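# Pour pellets into tube, restore beaker, seat disc on rods

## Task

Transfer the iron pellets out of the beaker and into the clear tube, return the beaker to an upright position on the bench, and leave the loose disc sitting on top of the pellets with both rods passing through its holes.

## Robot and tools

Robot: two arms, left_arm and right_arm, each with a parallel gripper and a wrist camera. A loose object may occasionally get a brief push from outside. Anything that falls or is left off the table fails the task.

Frame: all printed poses, velocities and targets use the scene frame. Its origin sits at table-top height, halfway between the two arms' nominal bases; +z points up, +x points out over the table, and left_arm is on the +y side (arm names do not match image left/right). Actual bases sit a fixed distance from nominal; a BASES line, if shown, gives their calibrated spots. Printed hand positions and orientations may be off by a few centimetres, more at long reach. Offsets, by contrast, run along each arm's current Hand target axes. The gripper's fingers point along its own +z and open and close along its y; end_effector_position is the spot between the pads, roughly 1 cm short of the fingertips.

execute_actions(actions, cameras): actions is a list of actions; each action is a table of up to 15 rows, one row per 1/30 s step, and a short table repeats its final row to fill 15 steps. Every row holds 14 numbers in [-1, 1]: left_arm dx, dy, dz, rx, ry, rz, opening, then the same seven for right_arm, always both arms. The six pose numbers are an offset from that arm's Hand target as it was when the action began, in that target's own axes; every row in the action is measured from that same start, not from the row before. Repeating an offset in a new action moves further. Scale: 1.0 equals 0.6 m or 180 degrees; rx, ry, rz form a single rotation vector. Opening is absolute: +1 fully open (0.094 m), -1 closed. Six zeros re-command the Hand target where it stands. An empty actions list just reports state. cameras selects images: omitted, null or ["all"] for all, [] for none; an unknown name invalidates the call. Cameras: cam_high, cam_left_wrist, cam_right_wrist, each 672x504.

move(target, speed, blend, opening_speed, blocking, cameras): target is one 14-number row as above, or a list of up to 15 such rows; every row is an offset from the Hand targets at the move's start, not from the previous row. Straight-line paths, shorter-way turns, all arms finishing together, between 0.5 s and 10 s (cut off at 10 s). speed is the top path speed in m/s, 0.002 to 2.9, default 0.25, one value or one per row; turning is capped at twice that in rad/s. blend, in metres, rounds corners of a list (0 stops at each). opening_speed is how fast openings change, per second on the -1..+1 scale, at least 0.2; use a low value near 0.2 for fragile items. blocking=false returns after about 0.5 s while the move continues. Paths do not avoid obstacles or the other arm; faster moves lag, stray and strike harder, and targets placed deep past a contact push harder. Opening changes in later rows happen on arrival once everything is still. The result adds a move: line: done, off_target, moving, held or fault per arm, plus limits (paced means the pose was clipped, held means a check withheld steps). done means within 10 mm and 2 degrees; neither done nor off_target tells you about contact.

wait(seconds): 0 to 10, the robot holds its last commands; a running move carries on. stop(): brakes a running move, needing some distance. zoom_image(camera, region): region [x0, y0, x1, y1] in pixels of that camera's latest image, top-left origin, at most 504 by 504. finished_scene(scene): ends the current scene, given its number; irreversible, so call it only when the goal holds on its own.

Results: end_effector_position (m) and end_effector_quat_wxyz per gripper; Hand target (last commanded pose after clipping; next offsets start there); Tool commands; grip_measured (opening on the command scale; empty it reads up to about 2.7 mm wide; on a hard part at full squeeze about 3 mm narrower, more on small or round parts); Joint positions (last is measured opening in m), Joint velocities (possibly stated as within noise), joint torques (include arm weight, noisy, joints 1 to 3 wrap at ±28 N m); MOTOR HOT at 75 °C.

Control behaviour: each step, commanded orientation is limited to 40 degrees from the measured one, and position takes priority. Grippers often rest a centimetre or so away from target through friction or weight; a fresh command, even zeros, re-asks for it, or add the missing distance. To stop pushing against something, command back past the gripper. Grip force is about 50 to 64 N per pad; pressing to the limit starts about 0.05 below the first-touch reading (0.11 or more for small or round items). To release, command well above grip_measured.

Joint ranges (rad): waist -2.618 to 3.054, shoulder 0.000 to 3.142, elbow 0.000 to 3.142 (straight at 2.901), wrist pitch -1.571 to 1.571, wrist yaw -1.571 to 1.571, wrist roll -2.094 to 2.094.

Avoid: dropping parts or releasing moving ones; slams and hard pushes; arms or grippers touching each other, including closing one gripper on the other's fingers; routing a gripper close to its own base (go around it); long stretched-out holds or pushing toward unreachable poses, which heat motors (90 °C folds and disables the arm, 100 °C makes it collapse); any arm stop.

Each tool is called as name([rows], argument=value, ...), one row to a line, values as JSON.

## Session

execute_actions(actions=[])

Scene clock: 0.00 s.
left_arm: end_effector_position=(+0.3431, +0.2286, +0.2449) grip_measured=+1.000 end_effector_quat_wxyz=(+0.533, -0.106, +0.832, -0.111) | right_arm: end_effector_position=(+0.3093, -0.2414, +0.1363) grip_measured=+1.000 end_effector_quat_wxyz=(+0.531, +0.075, +0.836, +0.113)
Joint positions: left_arm=[-0.316 0.792 0.692 -0.332 -0.231 -0.438 0.094] | right_arm=[0.34 1.042 0.203 0.405 0.212 0.397 0.094]
Joint velocities: within noise
Joint torques (N m): no reading
Heat: left arm: 26 °C; right arm: 33 °C.
Hand target: left_arm +0.3431, +0.2298, +0.2564; +0.545, -0.106, +0.824, -0.113 | right_arm +0.3138, -0.2410, +0.1481; +0.545, +0.076, +0.827, +0.115
Tool commands: left_gripper/opening=+1.0 right_gripper/opening=+1.0

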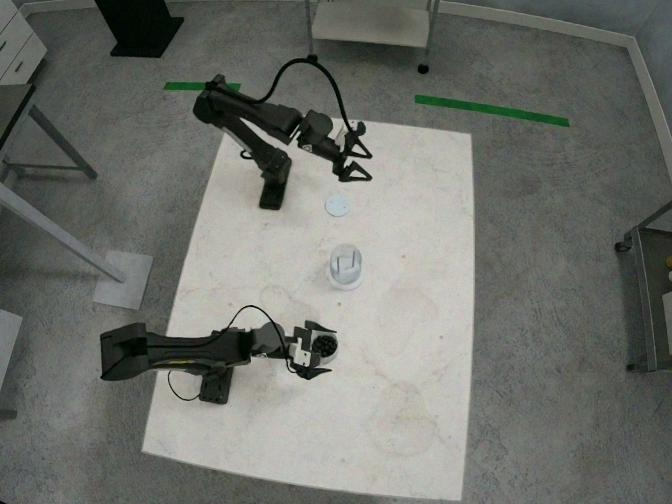

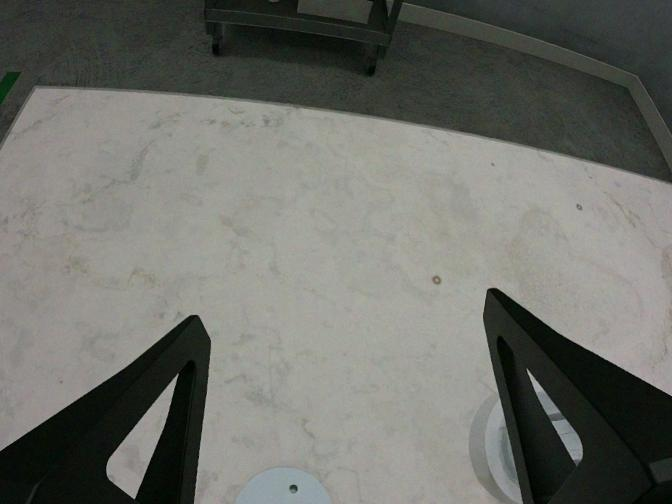

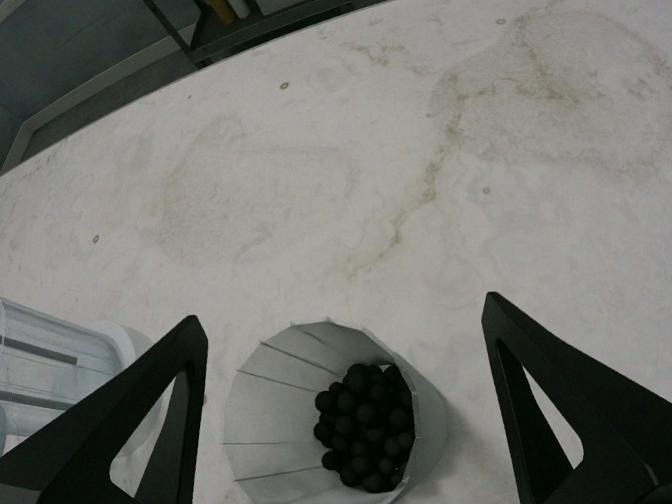

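zoom_image(camera="cam_high", region=[270, 180, 420, 300])

zoom_image(camera="cam_high", region=[260, 300, 380, 390])

zoom_image(camera="cam_right_wrist", region=[0, 270, 300, 504])

zoom_image(camera="cam_left_wrist", region=[200, 330, 672, 504])

Scaled by 3.360.

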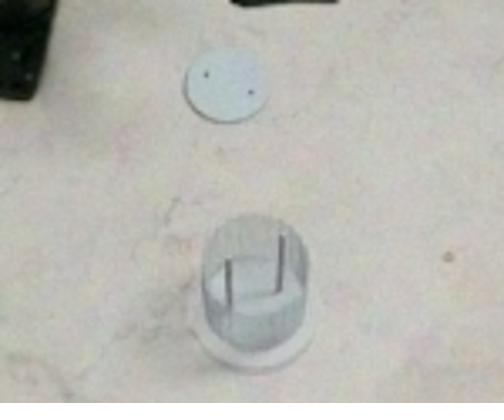

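Scaled by 4.200.

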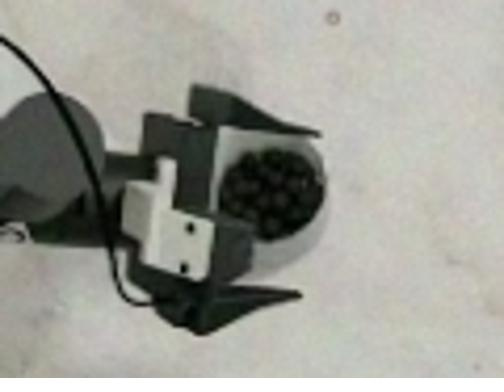

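Scaled by 1.680 from the camera's 672x504 image, which has a finer 960x720 frame.

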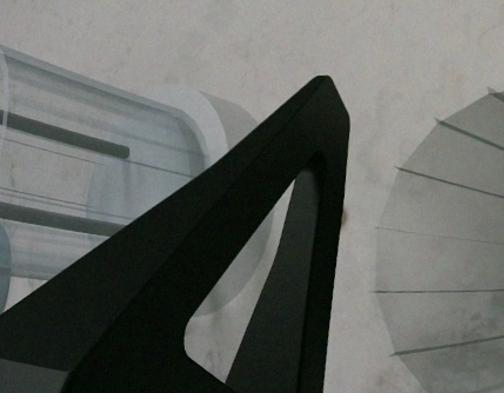

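Scaled by 1.068 from the camera's 672x504 image, which has a finer 960x720 frame.

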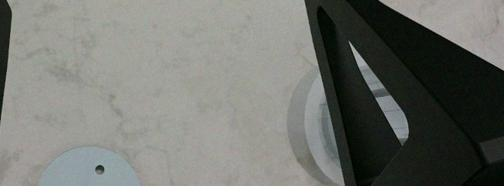

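move(target=[-0.038,-0.1665,-0.193,-0.077,0.369,0.072,1, 0,0,0,0,0,0,1])

Scene clock: 6.73 s.
left_arm: end_effector_position=(+0.2581, +0.1448, +0.3397) grip_measured=+1.000 end_effector_quat_wxyz=(+0.221, +0.004, +0.965, -0.143) | right_arm: end_effector_position=(+0.3093, -0.2414, +0.1363) grip_measured=+1.000 end_effector_quat_wxyz=(+0.531, +0.075, +0.836, +0.113)
Joint positions: left_arm=[-0.577 1.313 1.838 -1.562 -0.008 -0.583 0.094] | right_arm=[0.34 1.042 0.203 0.405 0.212 0.397 0.094]
Joint torques (N m): left_arm=[-0.34 -4.93 6.82 1.09 0.05 -0.06] | right_arm=[0.02 -2.62 5.79 1.66 0.1 -0.02]
Heat: left arm: 27 °C; right arm: 33 °C.
Hand target: left_arm +0.2501, +0.1496, +0.3505; +0.000, +0.000, +1.000, +0.001 | right_arm +0.3138, -0.2410, +0.1481; +0.545, +0.076, +0.827, +0.115
Off the commanded pose: left_arm 0.014 m, 31 deg | right_arm 0.013 m, 2 deg.
joint sent to its limit (left arm) — joint 4 (wrist pitch), lower limit. The joint targets are off in position and orientation.
move: off_target (left_arm, right_arm)

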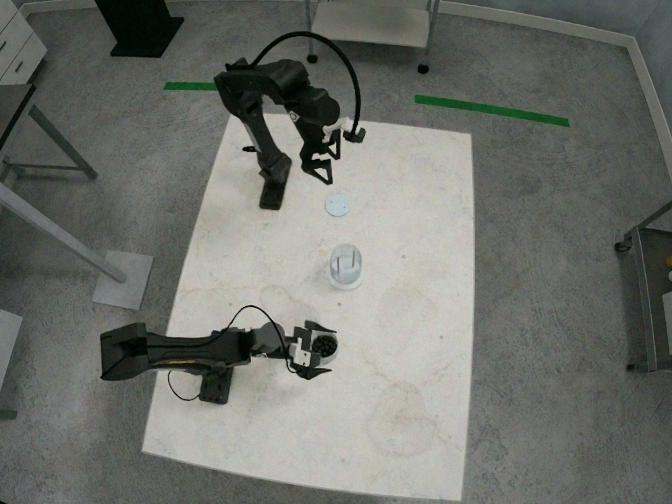

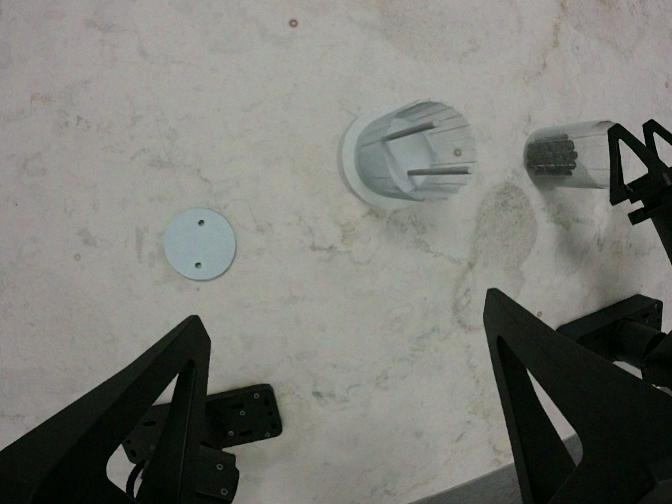

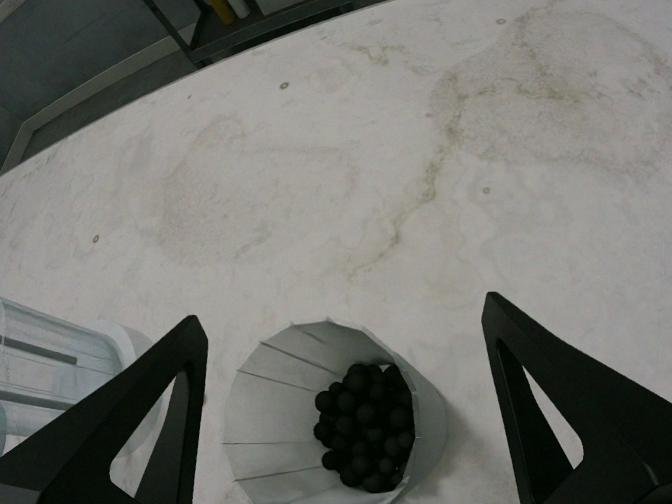

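zoom_image(camera="cam_left_wrist", region=[320, 60, 520, 240])

zoom_image(camera="cam_left_wrist", region=[140, 180, 280, 300])

zoom_image(camera="cam_left_wrist", region=[500, 80, 672, 260])

Scaled by 2.520 from the camera's 672x504 image, which has a finer 960x720 frame.

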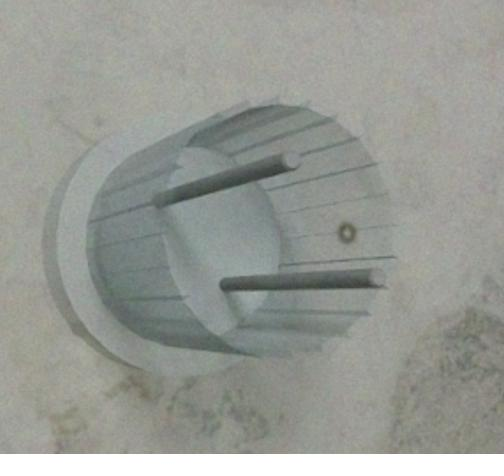

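Scaled by 3.600 from the camera's 672x504 image, which has a finer 960x720 frame.

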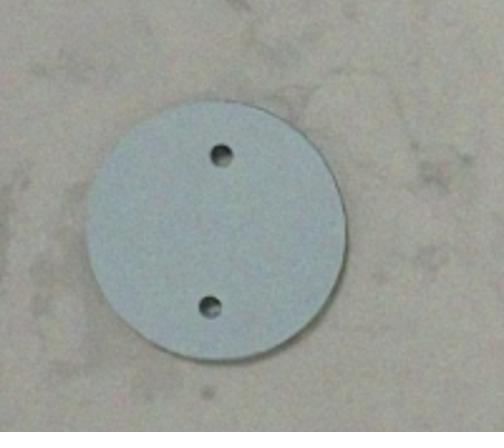

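Scaled by 2.800 from the camera's 672x504 image, which has a finer 960x720 frame.

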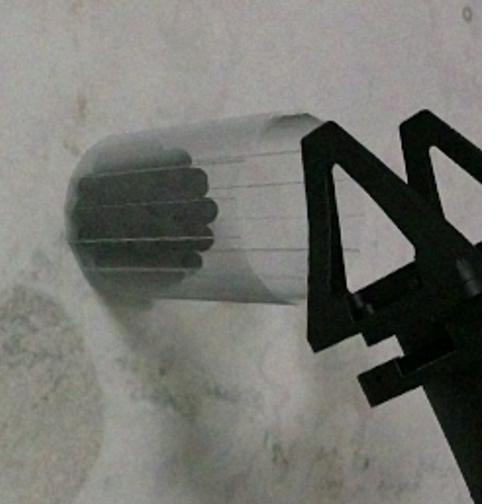

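move(target=[0,0,0,0.092,-0.142,0.003,1, -0.0153,0.046,-0.05,-0.0147,0.0174,-0.1029,1])

Scene clock: 26.83 s.
left_arm: end_effector_position=(+0.2580, +0.1446, +0.3397) grip_measured=+1.000 end_effector_quat_wxyz=(+0.221, +0.003, +0.965, -0.144) | right_arm: end_effector_position=(+0.2852, -0.2211, +0.1564) grip_measured=+1.000 end_effector_quat_wxyz=(+0.520, -0.072, +0.849, +0.051)
Joint positions: left_arm=[-0.577 1.313 1.838 -1.562 -0.006 -0.585 0.094] | right_arm=[0.456 0.845 0.28 0.079 0.254 0.145 0.094]
Joint torques (N m): left_arm=[-0.62 -4.75 6.75 1.06 0.04 -0.02] | right_arm=[0.69 -1.88 8.47 1.36 0.21 -0.12]
Heat: left arm: 28 °C; right arm: 33 °C.
Hand target: left_arm +0.2501, +0.1496, +0.3505; +0.221, +0.005, +0.965, -0.142 | right_arm +0.2898, -0.2200, +0.1751; +0.536, -0.074, +0.840, +0.047
Off the commanded pose: left_arm 0.014 m, 0 deg | right_arm 0.019 m, 2 deg.
joint sent to its limit (left arm) — joint 4 (wrist pitch), lower limit. The joint targets are off in position, not in orientation.
move: off_target (left_arm, right_arm)

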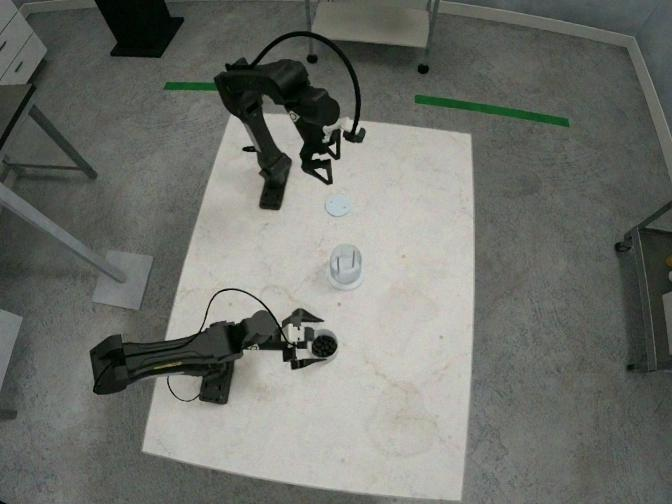

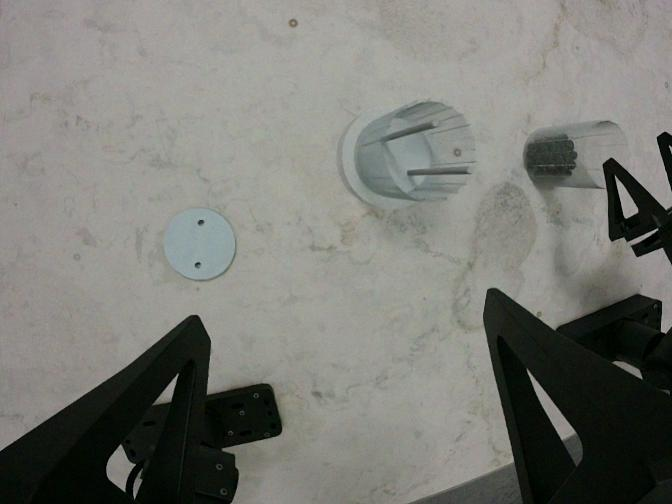

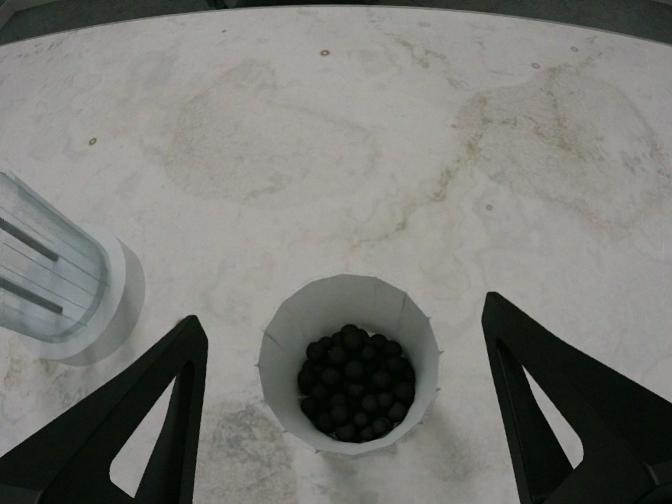

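move(target=[0,0,0,0,0,0,1, 0.1,-0.0057,0.043,0,0,0,1], speed=0.12, cameras=["cam_right_wrist","cam_left_wrist"])

Scene clock: 33.43 s.
left_arm: end_effector_position=(+0.2580, +0.1446, +0.3397) grip_measured=+1.000 end_effector_quat_wxyz=(+0.221, +0.003, +0.965, -0.144) | right_arm: end_effector_position=(+0.2843, -0.2215, +0.1027) grip_measured=+1.000 end_effector_quat_wxyz=(+0.518, -0.076, +0.850, +0.048)
Joint positions: left_arm=[-0.577 1.313 1.838 -1.562 -0.006 -0.585 0.094] | right_arm=[0.456 1.081 0.109 0.479 0.254 0.138 0.094]
Joint torques (N m): left_arm=[-0.54 -5.23 6.74 1.1 0.06 -0.04] | right_arm=[-0.79 -1.4 3.74 2 0.05 -0.08]
Heat: left arm: 29 °C; right arm: 33 °C.
Hand target: left_arm +0.2501, +0.1496, +0.3505; +0.221, +0.005, +0.965, -0.142 | right_arm +0.2885, -0.2237, +0.1099; +0.536, -0.074, +0.840, +0.047
Off the commanded pose: left_arm 0.014 m, 0 deg | right_arm 0.009 m, 2 deg.
joint sent to its limit (left arm) — joint 4 (wrist pitch), lower limit. The joint targets are off in position, not in orientation.
move: off_target (left_arm)
Images, in order (width x height): cam_left_wrist 672x504, cam_right_wrist 672x504.

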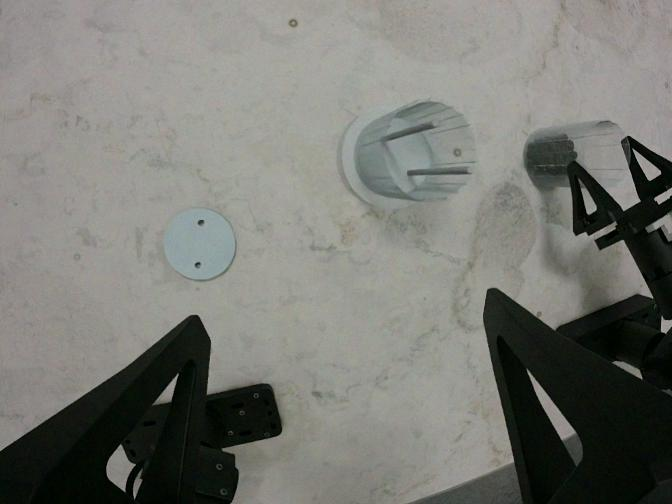

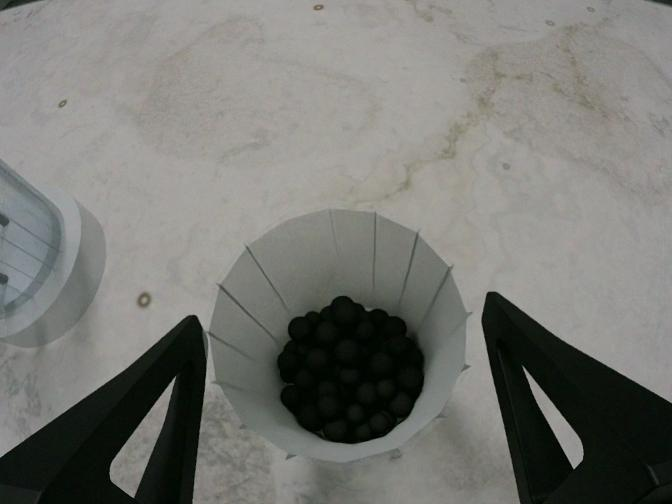

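move(target=[0,0,0,0,0,0,1, 0.0888,0.003,0.0383,0,0,0,1], speed=0.1)

zoom_image(camera="cam_left_wrist", region=[500, 80, 672, 260])

Scene clock: 35.87 s.
left_arm: end_effector_position=(+0.2580, +0.1446, +0.3397) grip_measured=+1.000 end_effector_quat_wxyz=(+0.221, +0.003, +0.965, -0.144) | right_arm: end_effector_position=(+0.2837, -0.2233, +0.0438) grip_measured=+1.000 end_effector_quat_wxyz=(+0.510, -0.077, +0.855, +0.041)
Joint positions: left_arm=[-0.577 1.313 1.838 -1.562 -0.006 -0.585 0.094] | right_arm=[0.456 1.723 0.011 1.197 0.261 0.136 0.094]
Joint torques (N m): left_arm=[-0.69 -4.86 6.65 1.12 0.01 -0.03] | right_arm=[0.77 -3.1 1.29 1.96 0.21 0.06]
Heat: left arm: 29 °C; right arm: 33 °C.
Hand target: left_arm +0.2501, +0.1496, +0.3505; +0.221, +0.005, +0.965, -0.142 | right_arm +0.2866, -0.2223, +0.0519; +0.536, -0.074, +0.840, +0.047
Off the commanded pose: left_arm 0.014 m, 0 deg | right_arm 0.009 m, 3 deg.
joint sent to its limit (left arm) — joint 4 (wrist pitch), lower limit. The joint targets are off in position, not in orientation.
joint sent to its limit (right arm) — joint 3 (elbow), lower limit, where the elbow is as bent as it goes. The joint targets are off in position, not in orientation.
move: off_target (left_arm, right_arm)

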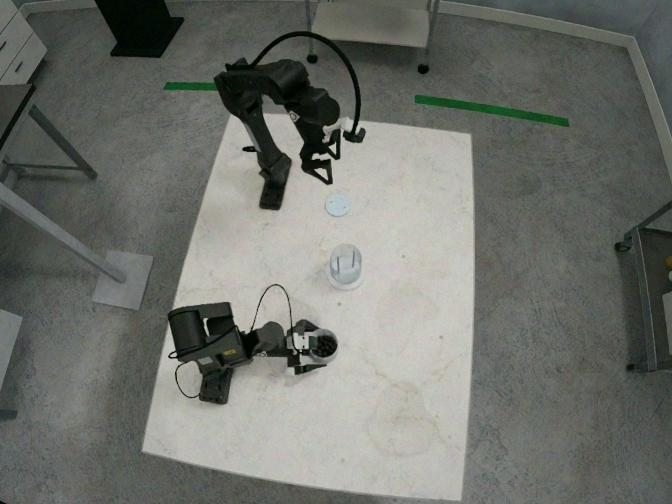

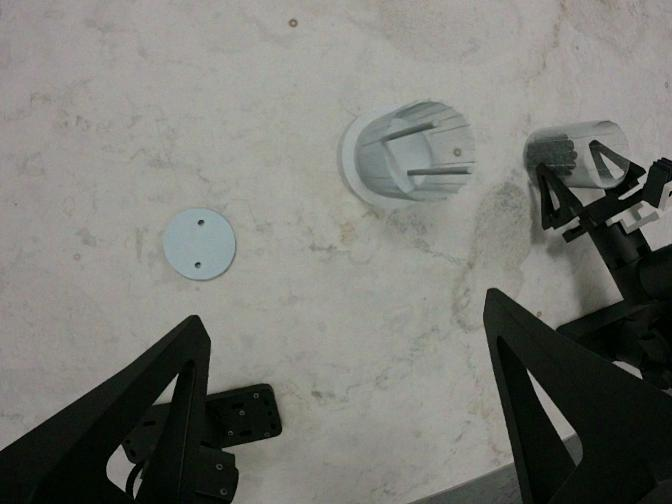

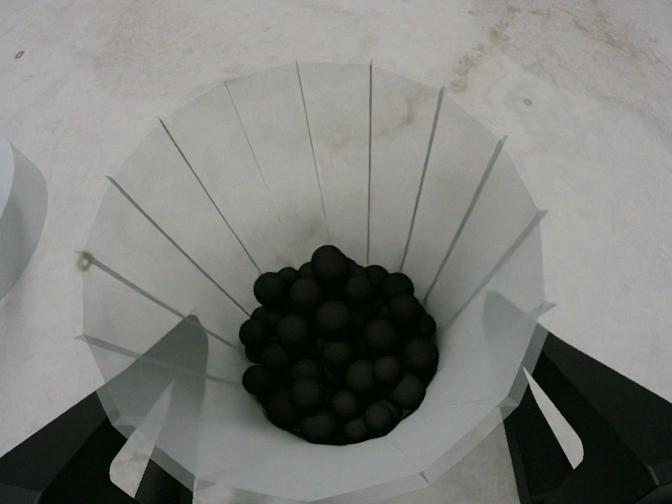

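Scaled by 2.800 from the camera's 672x504 image, which has a finer 960x720 frame.

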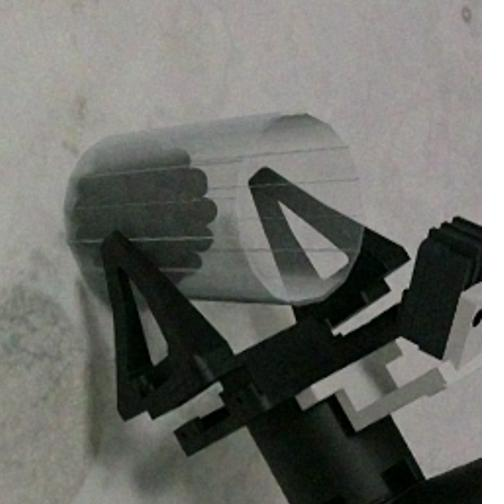

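move(target=[0,0,0,0,0,0,1, 0,0,0,0,0,0,0.5], opening_speed=0.25, cameras=["cam_right_wrist"])

Scene clock: 39.00 s.
left_arm: end_effector_position=(+0.2580, +0.1446, +0.3397) grip_measured=+1.000 end_effector_quat_wxyz=(+0.221, +0.003, +0.965, -0.144) | right_arm: end_effector_position=(+0.2834, -0.2219, +0.0441) grip_measured=+0.656 end_effector_quat_wxyz=(+0.511, -0.078, +0.855, +0.043)
Joint positions: left_arm=[-0.577 1.313 1.838 -1.562 -0.006 -0.585 0.094] | right_arm=[0.46 1.723 0.011 1.198 0.261 0.138 0.078]
Joint torques (N m): left_arm=[-0.88 -5.01 6.78 1.11 0.01 -0.06] | right_arm=[0.65 -3.04 1.11 1.94 0.16 0.07]
Heat: left arm: 29 °C; right arm: 33 °C.
Hand target: left_arm +0.2501, +0.1496, +0.3505; +0.221, +0.005, +0.965, -0.142 | right_arm +0.2866, -0.2223, +0.0519; +0.536, -0.074, +0.840, +0.047
Off the commanded pose: left_arm 0.014 m, 0 deg | right_arm 0.008 m, 3 deg.
joint sent to its limit (left arm) — joint 4 (wrist pitch), lower limit. The joint targets are off in position, not in orientation.
joint sent to its limit (right arm) — joint 3 (elbow), lower limit, where the elbow is as bent as it goes. The joint targets are off in position, not in orientation.
move: off_target (left_arm, right_arm)
Images, in order (width x height): cam_right_wrist 672x504.

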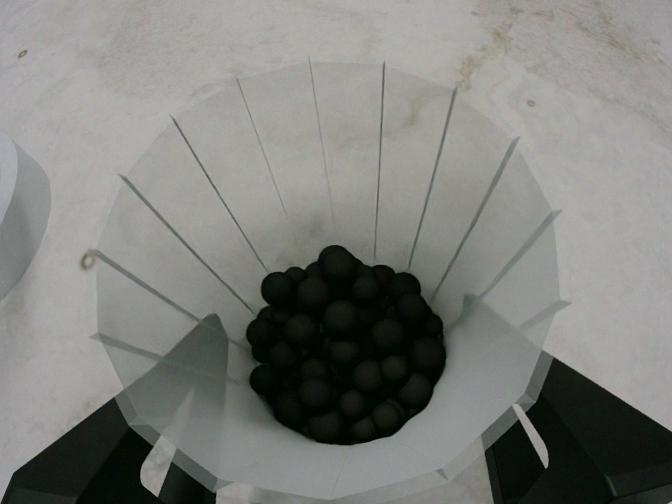

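move([
  [0,0,0,0,0,0,1, -0.0906,0,-0.0423,0,0,0,0.4],
  [0,0,0,0,0,0,1, -0.173,0.003,0.1347,0,0,0,0.4],
], speed=0.1, blend=0.02)

Scene clock: 45.23 s.
left_arm: end_effector_position=(+0.2580, +0.1446, +0.3397) grip_measured=+1.000 end_effector_quat_wxyz=(+0.221, +0.003, +0.965, -0.144) | right_arm: end_effector_position=(+0.3739, -0.2066, +0.0763) grip_measured=+0.656 end_effector_quat_wxyz=(+0.475, -0.080, +0.876, +0.036)
Joint positions: left_arm=[-0.577 1.313 1.838 -1.562 -0.006 -0.585 0.094] | right_arm=[0.342 1.632 0.45 0.595 0.157 0.089 0.078]
Joint torques (N m): left_arm=[-0.68 -4.93 6.83 1.04 0 -0.09] | right_arm=[-0.64 -5.83 6.83 2.42 0.01 -0.15]
Heat: left arm: 29 °C; right arm: 33 °C.
Hand target: left_arm +0.2501, +0.1496, +0.3505; +0.221, +0.005, +0.965, -0.142 | right_arm +0.4015, -0.2000, +0.1119; +0.536, -0.074, +0.840, +0.047
Off the commanded pose: left_arm 0.014 m, 0 deg | right_arm 0.046 m, 8 deg.
joint sent to its limit (left arm) — joint 4 (wrist pitch), lower limit. The joint targets are off in position, not in orientation.
move: off_target (left_arm, right_arm)

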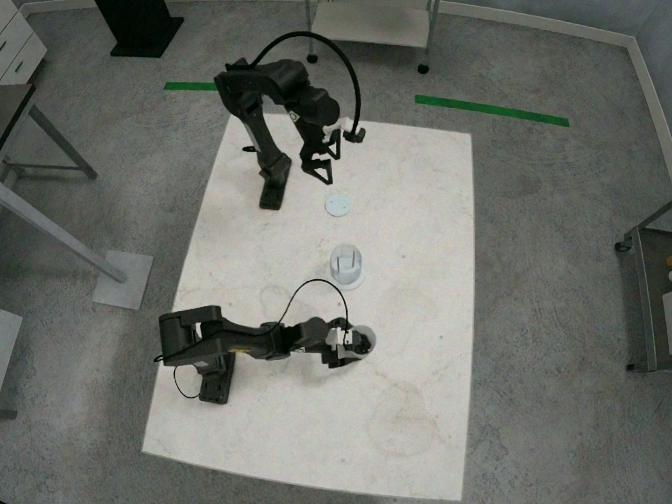

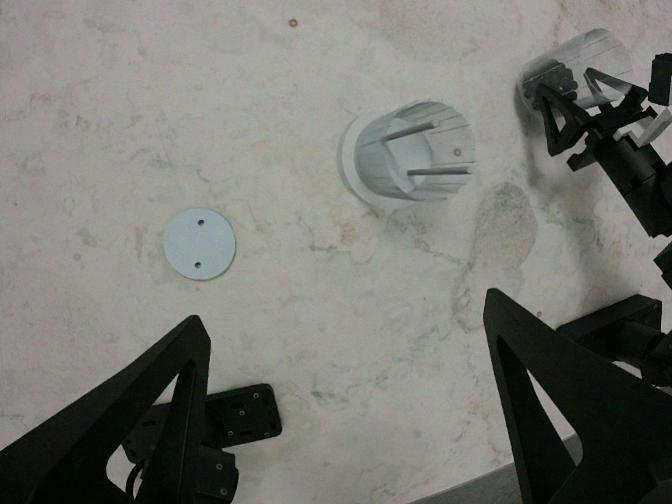

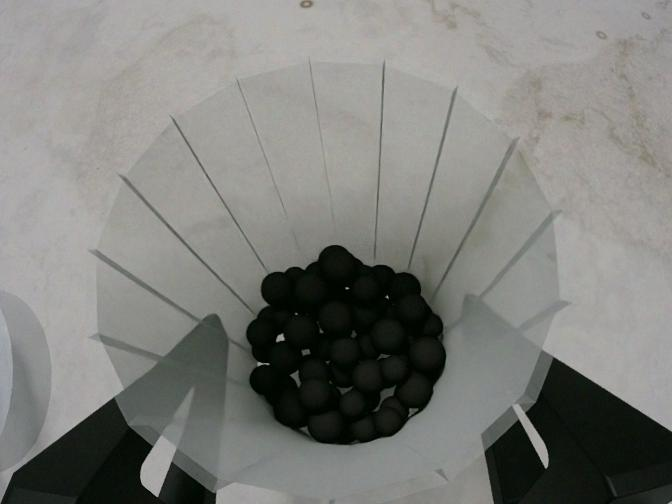

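move(target=[0,0,0,0,0,0,1, 0,0,0,0,-0.028,0,0.4], speed=0.1, cameras=[])

Scene clock: 47.53 s.
left_arm: end_effector_position=(+0.2580, +0.1446, +0.3397) grip_measured=+1.000 end_effector_quat_wxyz=(+0.221, +0.003, +0.965, -0.144) | right_arm: end_effector_position=(+0.3876, -0.2015, +0.0849) grip_measured=+0.656 end_effector_quat_wxyz=(+0.521, -0.077, +0.849, +0.046)
Joint positions: left_arm=[-0.577 1.313 1.838 -1.562 -0.006 -0.585 0.094] | right_arm=[0.342 1.709 0.435 0.798 0.157 0.078 0.078]
Joint torques (N m): left_arm=[-0.55 -4.72 6.82 1.1 0.03 -0.03] | right_arm=[-0.31 -6.12 3.64 2.63 0.06 -0.12]
Heat: left arm: 29 °C; right arm: 33 °C.
Hand target: left_arm +0.2501, +0.1496, +0.3505; +0.221, +0.005, +0.965, -0.142 | right_arm +0.4015, -0.2000, +0.1119; +0.572, -0.072, +0.816, +0.050
Off the commanded pose: left_arm 0.014 m, 0 deg | right_arm 0.030 m, 7 deg.
joint sent to its limit (left arm) — joint 4 (wrist pitch), lower limit. The joint targets are off in position, not in orientation.
move: off_target (left_arm, right_arm)
No camera images: "cameras" was empty.

move(target=[0,0,0,0,0,0,1, 0.0533,0,0.0194,0,0,0,0.4], speed=0.08)

Scene clock: 49.67 s.
left_arm: end_effector_position=(+0.2580, +0.1446, +0.3397) grip_measured=+1.000 end_effector_quat_wxyz=(+0.221, +0.003, +0.965, -0.144) | right_arm: end_effector_position=(+0.3879, -0.2021, +0.0516) grip_measured=+0.656 end_effector_quat_wxyz=(+0.522, -0.077, +0.848, +0.045)
Joint positions: left_arm=[-0.577 1.313 1.838 -1.562 -0.006 -0.585 0.094] | right_arm=[0.34 1.898 0.412 1.011 0.157 0.076 0.078]
Joint torques (N m): left_arm=[-0.65 -4.96 6.94 1.09 0.02 -0.05] | right_arm=[-0.32 -6.58 2.74 2.61 0.07 -0.12]
Heat: left arm: 29 °C; right arm: 33 °C.
Hand target: left_arm +0.2501, +0.1496, +0.3505; +0.221, +0.005, +0.965, -0.142 | right_arm +0.4016, -0.2000, +0.0778; +0.572, -0.072, +0.816, +0.050
Off the commanded pose: left_arm 0.014 m, 0 deg | right_arm 0.030 m, 7 deg.
joint sent to its limit (left arm) — joint 4 (wrist pitch), lower limit. The joint targets are off in position, not in orientation.
move: off_target (left_arm, right_arm)

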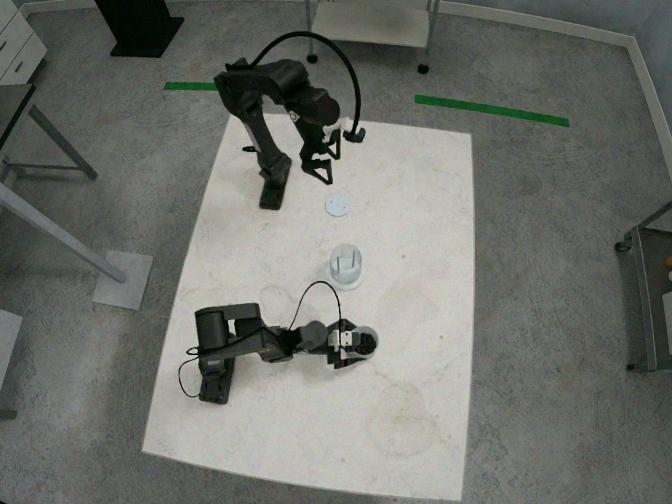

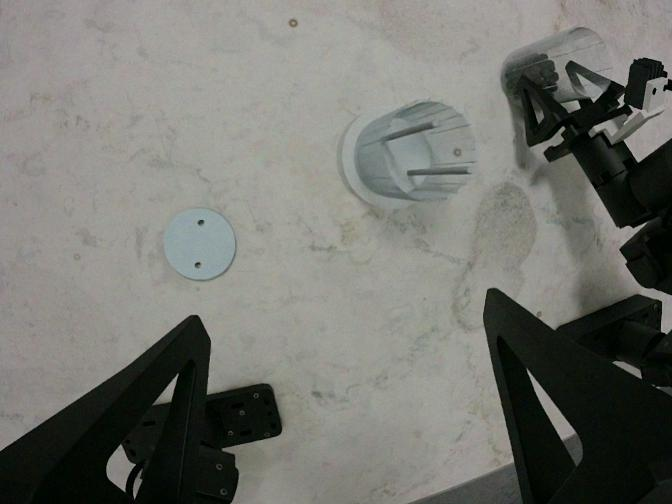

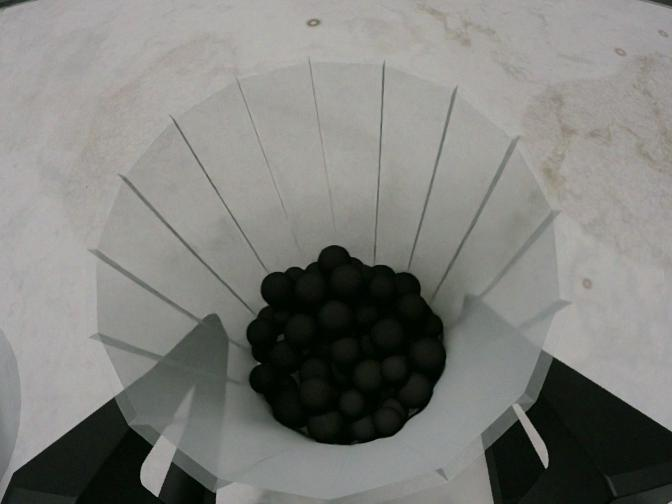

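move(target=[0,0,0,0,0,0,1, 0.0095,0,0.0035,0.0,0.005,0,0.4], speed=0.04, cameras=[])

move(target=[0,0,0,0,0,0,1, 0.008,0,0.003,0,0,0,0.4], speed=0.04, cameras=["cam_right_wrist"])

Scene clock: 50.97 s.
left_arm: end_effector_position=(+0.2580, +0.1446, +0.3397) grip_measured=+1.000 end_effector_quat_wxyz=(+0.221, +0.003, +0.965, -0.144) | right_arm: end_effector_position=(+0.3869, -0.2024, +0.0464) grip_measured=+0.656 end_effector_quat_wxyz=(+0.517, -0.078, +0.851, +0.044)
Joint positions: left_arm=[-0.577 1.313 1.838 -1.562 -0.006 -0.585 0.094] | right_arm=[0.34 1.914 0.412 1.017 0.157 0.076 0.078]
Joint torques (N m): left_arm=[-1.07 -4.83 6.89 1.1 0.01 -0.03] | right_arm=[-0.36 -6.58 2.96 2.55 0.05 -0.08]
Heat: left arm: 29 °C; right arm: 33 °C.
Hand target: left_arm +0.2501, +0.1496, +0.3505; +0.221, +0.005, +0.965, -0.142 | right_arm +0.4016, -0.2000, +0.0718; +0.566, -0.072, +0.820, +0.050
Off the commanded pose: left_arm 0.014 m, 0 deg | right_arm 0.029 m, 7 deg.
joint sent to its limit (left arm) — joint 4 (wrist pitch), lower limit. The joint targets are off in position, not in orientation.
move: off_target (left_arm, right_arm)
No camera images: "cameras" was empty.

Scene clock: 52.10 s.
left_arm: end_effector_position=(+0.2580, +0.1446, +0.3397) grip_measured=+1.000 end_effector_quat_wxyz=(+0.221, +0.003, +0.965, -0.144) | right_arm: end_effector_position=(+0.3893, -0.2015, +0.0463) grip_measured=+0.656 end_effector_quat_wxyz=(+0.526, -0.076, +0.846, +0.046)
Joint positions: left_arm=[-0.577 1.313 1.838 -1.562 -0.006 -0.585 0.094] | right_arm=[0.34 1.944 0.412 1.068 0.157 0.076 0.078]
Joint torques (N m): left_arm=[-0.77 -4.9 6.82 1.09 0.01 -0.07] | right_arm=[-0.32 -6.37 2.89 2.4 0.09 -0.1]
Heat: left arm: 29 °C; right arm: 33 °C.
Hand target: left_arm +0.2501, +0.1496, +0.3505; +0.221, +0.005, +0.965, -0.142 | right_arm +0.4016, -0.2000, +0.0666; +0.566, -0.072, +0.820, +0.050
Off the commanded pose: left_arm 0.014 m, 0 deg | right_arm 0.024 m, 5 deg.
joint sent to its limit (left arm) — joint 4 (wrist pitch), lower limit. The joint targets are off in position, not in orientation.
move: off_target (left_arm, right_arm)
Images, in order (width x height): cam_right_wrist 672x504.

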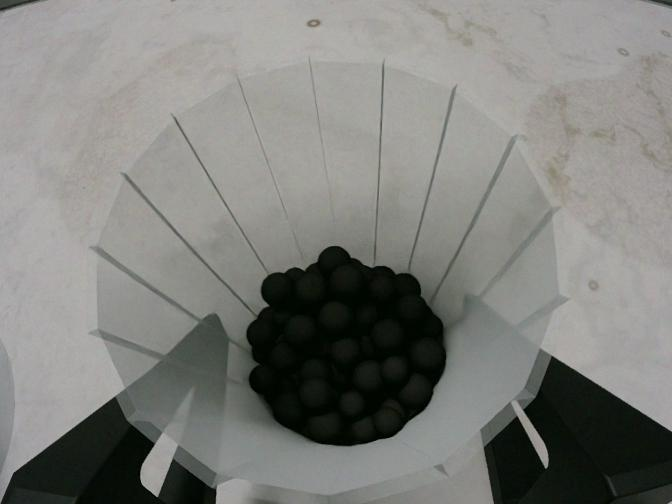

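move(target=[0,0,0,0,0,0,1, 0.006,0,0.002,0,0.014,0,0.4], speed=0.04, cameras=["cam_right_wrist"])

zoom_image(camera="cam_right_wrist", region=[60, 40, 600, 504])

Scene clock: 53.53 s.
left_arm: end_effector_position=(+0.2580, +0.1446, +0.3397) grip_measured=+1.000 end_effector_quat_wxyz=(+0.221, +0.003, +0.965, -0.144) | right_arm: end_effector_position=(+0.3893, -0.2015, +0.0463) grip_measured=+0.656 end_effector_quat_wxyz=(+0.526, -0.076, +0.846, +0.046)
Joint positions: left_arm=[-0.577 1.313 1.838 -1.562 -0.006 -0.585 0.094] | right_arm=[0.34 1.944 0.412 1.068 0.157 0.076 0.078]
Joint torques (N m): left_arm=[-0.87 -5.09 6.78 1.07 0 -0.02] | right_arm=[-0.7 -8.43 4.4 1.64 0.01 -0.04]
Heat: left arm: 29 °C; right arm: 34 °C.
Hand target: left_arm +0.2501, +0.1496, +0.3505; +0.221, +0.005, +0.965, -0.142 | right_arm +0.4014, -0.2001, +0.0628; +0.547, -0.073, +0.832, +0.048
Off the commanded pose: left_arm 0.014 m, 0 deg | right_arm 0.021 m, 3 deg.
joint sent to its limit (left arm) — joint 4 (wrist pitch), lower limit. The joint targets are off in position, not in orientation.
move: off_target (left_arm, right_arm)
Images, in order (width x height): cam_right_wrist 672x504.

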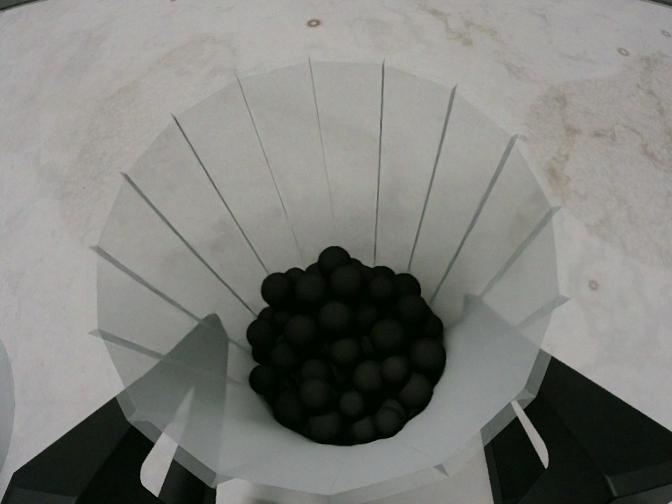

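Region (60, 40, 600, 504) is 540x464 pixels. A region can be at most 504 by 504 pixels.

move(target=[0,0,0,0,0,0,1, 0.006,0,0.002,0,0.02,0,0.4], speed=0.04, cameras=["cam_right_wrist"])

Scene clock: 55.30 s.
left_arm: end_effector_position=(+0.2580, +0.1446, +0.3397) grip_measured=+1.000 end_effector_quat_wxyz=(+0.221, +0.003, +0.965, -0.144) | right_arm: end_effector_position=(+0.3925, -0.1998, +0.0457) grip_measured=+0.656 end_effector_quat_wxyz=(+0.511, -0.079, +0.855, +0.044)
Joint positions: left_arm=[-0.577 1.313 1.838 -1.562 -0.006 -0.585 0.094] | right_arm=[0.34 1.916 0.444 0.973 0.154 0.076 0.078]
Joint torques (N m): left_arm=[-0.73 -4.98 6.95 1.07 -0.02 -0.04] | right_arm=[-0.83 -9.73 4.38 1.26 -0.01 0.07]
Heat: left arm: 29 °C; right arm: 34 °C.
Hand target: left_arm +0.2501, +0.1496, +0.3505; +0.221, +0.005, +0.965, -0.142 | right_arm +0.4011, -0.2001, +0.0591; +0.521, -0.075, +0.849, +0.046
Off the commanded pose: left_arm 0.014 m, 0 deg | right_arm 0.016 m, 1 deg.
joint sent to its limit (left arm) — joint 4 (wrist pitch), lower limit. The joint targets are off in position, not in orientation.
move: off_target (left_arm, right_arm)
Images, in order (width x height): cam_right_wrist 672x504.

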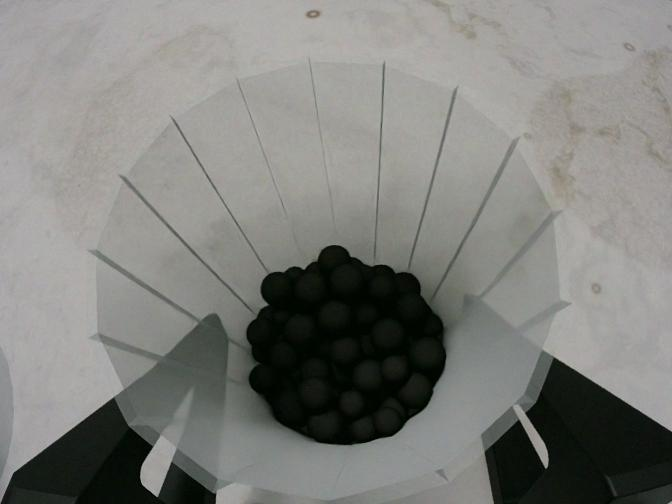

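move(target=[0,0,0,0,0,0,1, 0,0,0,0,0,0,1], opening_speed=0.3)

Scene clock: 58.07 s.
left_arm: end_effector_position=(+0.2580, +0.1446, +0.3397) grip_measured=+1.000 end_effector_quat_wxyz=(+0.221, +0.003, +0.965, -0.144) | right_arm: end_effector_position=(+0.3909, -0.2004, +0.0427) grip_measured=+0.998 end_effector_quat_wxyz=(+0.506, -0.080, +0.858, +0.042)
Joint positions: left_arm=[-0.577 1.313 1.838 -1.562 -0.006 -0.585 0.094] | right_arm=[0.34 1.916 0.444 0.959 0.154 0.076 0.094]
Joint torques (N m): left_arm=[-0.39 -4.81 6.89 1.12 -0.01 -0.09] | right_arm=[-0.79 -9.92 4.4 1.34 -0.04 0.08]
Heat: left arm: 29 °C; right arm: 34 °C.
Hand target: left_arm +0.2501, +0.1496, +0.3505; +0.221, +0.005, +0.965, -0.142 | right_arm +0.4011, -0.2001, +0.0591; +0.521, -0.075, +0.849, +0.046
Off the commanded pose: left_arm 0.014 m, 0 deg | right_arm 0.019 m, 2 deg.
joint sent to its limit (left arm) — joint 4 (wrist pitch), lower limit. The joint targets are off in position, not in orientation.
move: off_target (left_arm, right_arm)

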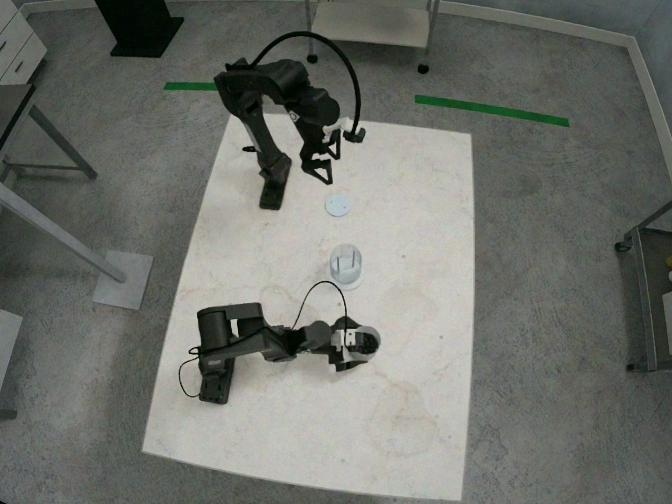

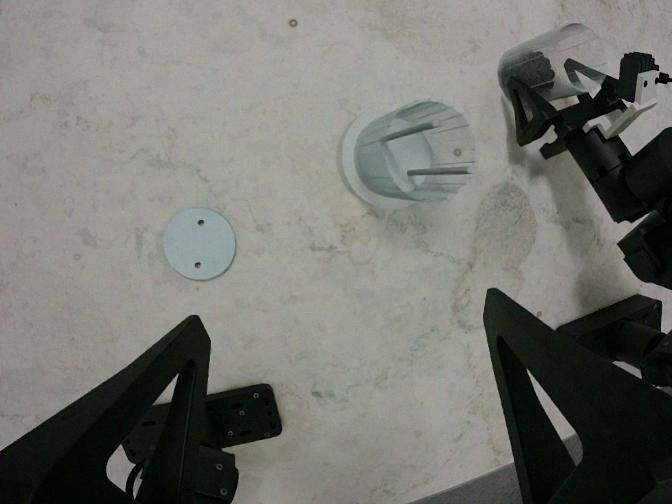

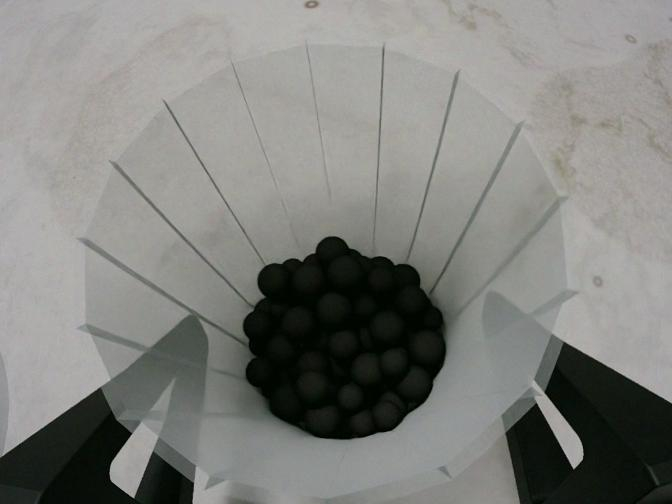

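move(target=[0,0,0,0,0,0,1, -0.0223,0,-0.0113,0,-0.155,0,1], speed=0.1)

Scene clock: 62.07 s.
left_arm: end_effector_position=(+0.2580, +0.1446, +0.3397) grip_measured=+1.000 end_effector_quat_wxyz=(+0.221, +0.003, +0.965, -0.144) | right_arm: end_effector_position=(+0.3989, -0.2038, +0.0567) grip_measured=+0.998 end_effector_quat_wxyz=(+0.605, -0.061, +0.793, +0.046)
Joint positions: left_arm=[-0.577 1.313 1.838 -1.562 -0.006 -0.585 0.094] | right_arm=[0.344 2.148 0.392 1.484 0.195 0.053 0.094]
Joint torques (N m): left_arm=[-0.73 -5.08 7.01 1.06 0 -0.08] | right_arm=[0.65 -7.68 0.98 2.29 0.11 -0.09]
Heat: left arm: 29 °C; right arm: 34 °C.
Hand target: left_arm +0.2501, +0.1496, +0.3505; +0.221, +0.005, +0.965, -0.142 | right_arm +0.4011, -0.2001, +0.0741; +0.710, -0.062, +0.698, +0.062
Off the commanded pose: left_arm 0.014 m, 0 deg | right_arm 0.018 m, 16 deg.
joint sent to its limit (left arm) — joint 4 (wrist pitch), lower limit. The joint targets are off in position, not in orientation.
joint sent to its limit (right arm) — joint 4 (wrist pitch), upper limit. The joint targets are off in position and orientation.
move: off_target (left_arm, right_arm)

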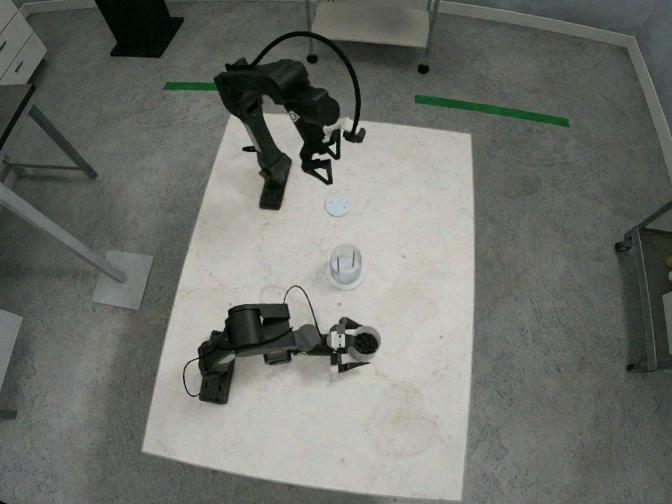

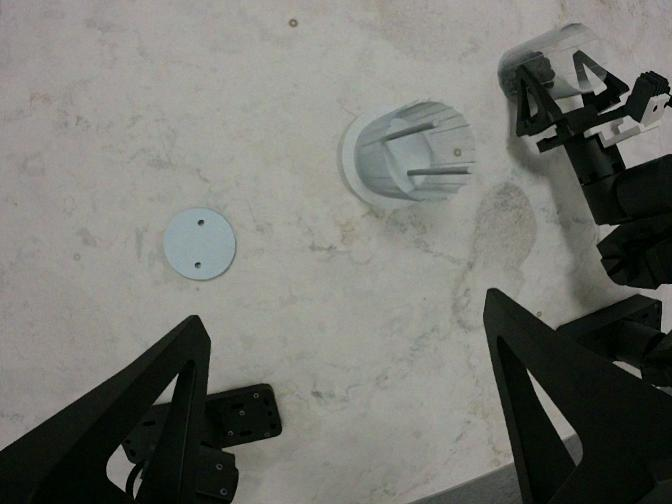

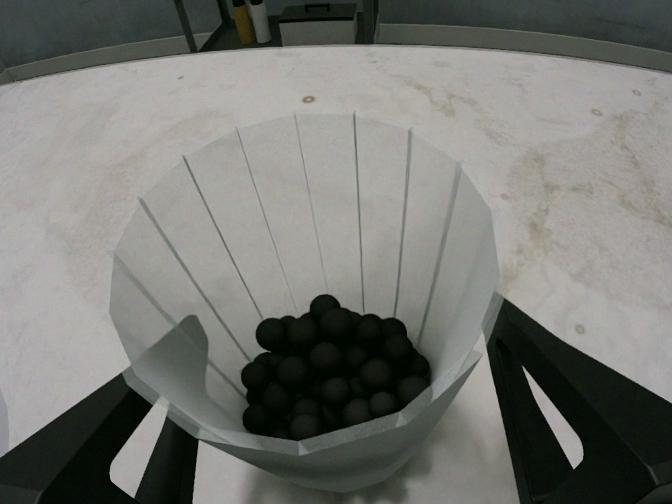

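move(target=[0,0,0,0,0,0,1, 0,0.0023,-0.0131,0,0.08,0,1], speed=0.08, cameras=["cam_right_wrist"])

Scene clock: 66.17 s.
left_arm: end_effector_position=(+0.2580, +0.1446, +0.3397) grip_measured=+1.000 end_effector_quat_wxyz=(+0.221, +0.003, +0.965, -0.144) | right_arm: end_effector_position=(+0.3924, -0.2054, +0.0595) grip_measured=+0.998 end_effector_quat_wxyz=(+0.604, -0.063, +0.793, +0.048)
Joint positions: left_arm=[-0.577 1.313 1.838 -1.562 -0.006 -0.585 0.094] | right_arm=[0.344 2.122 0.362 1.484 0.191 0.053 0.094]
Joint torques (N m): left_arm=[-0.76 -4.75 6.87 1.06 0.05 -0.03] | right_arm=[0.51 -10.19 0.99 1.68 -0.05 -0.04]
Heat: left arm: 29 °C; right arm: 35 °C.
Hand target: left_arm +0.2501, +0.1496, +0.3505; +0.221, +0.005, +0.965, -0.142 | right_arm +0.3932, -0.2001, +0.0739; +0.617, -0.069, +0.782, +0.054
Off the commanded pose: left_arm 0.014 m, 0 deg | right_arm 0.015 m, 2 deg.
joint sent to its limit (left arm) — joint 4 (wrist pitch), lower limit. The joint targets are off in position, not in orientation.
move: off_target (left_arm, right_arm)
Images, in order (width x height): cam_right_wrist 672x504.

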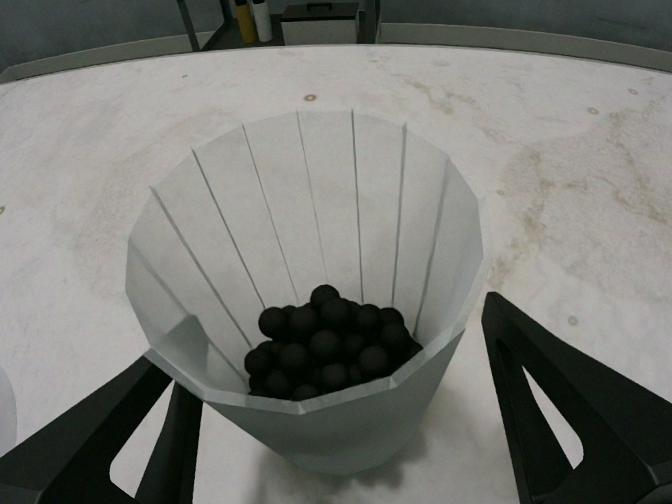

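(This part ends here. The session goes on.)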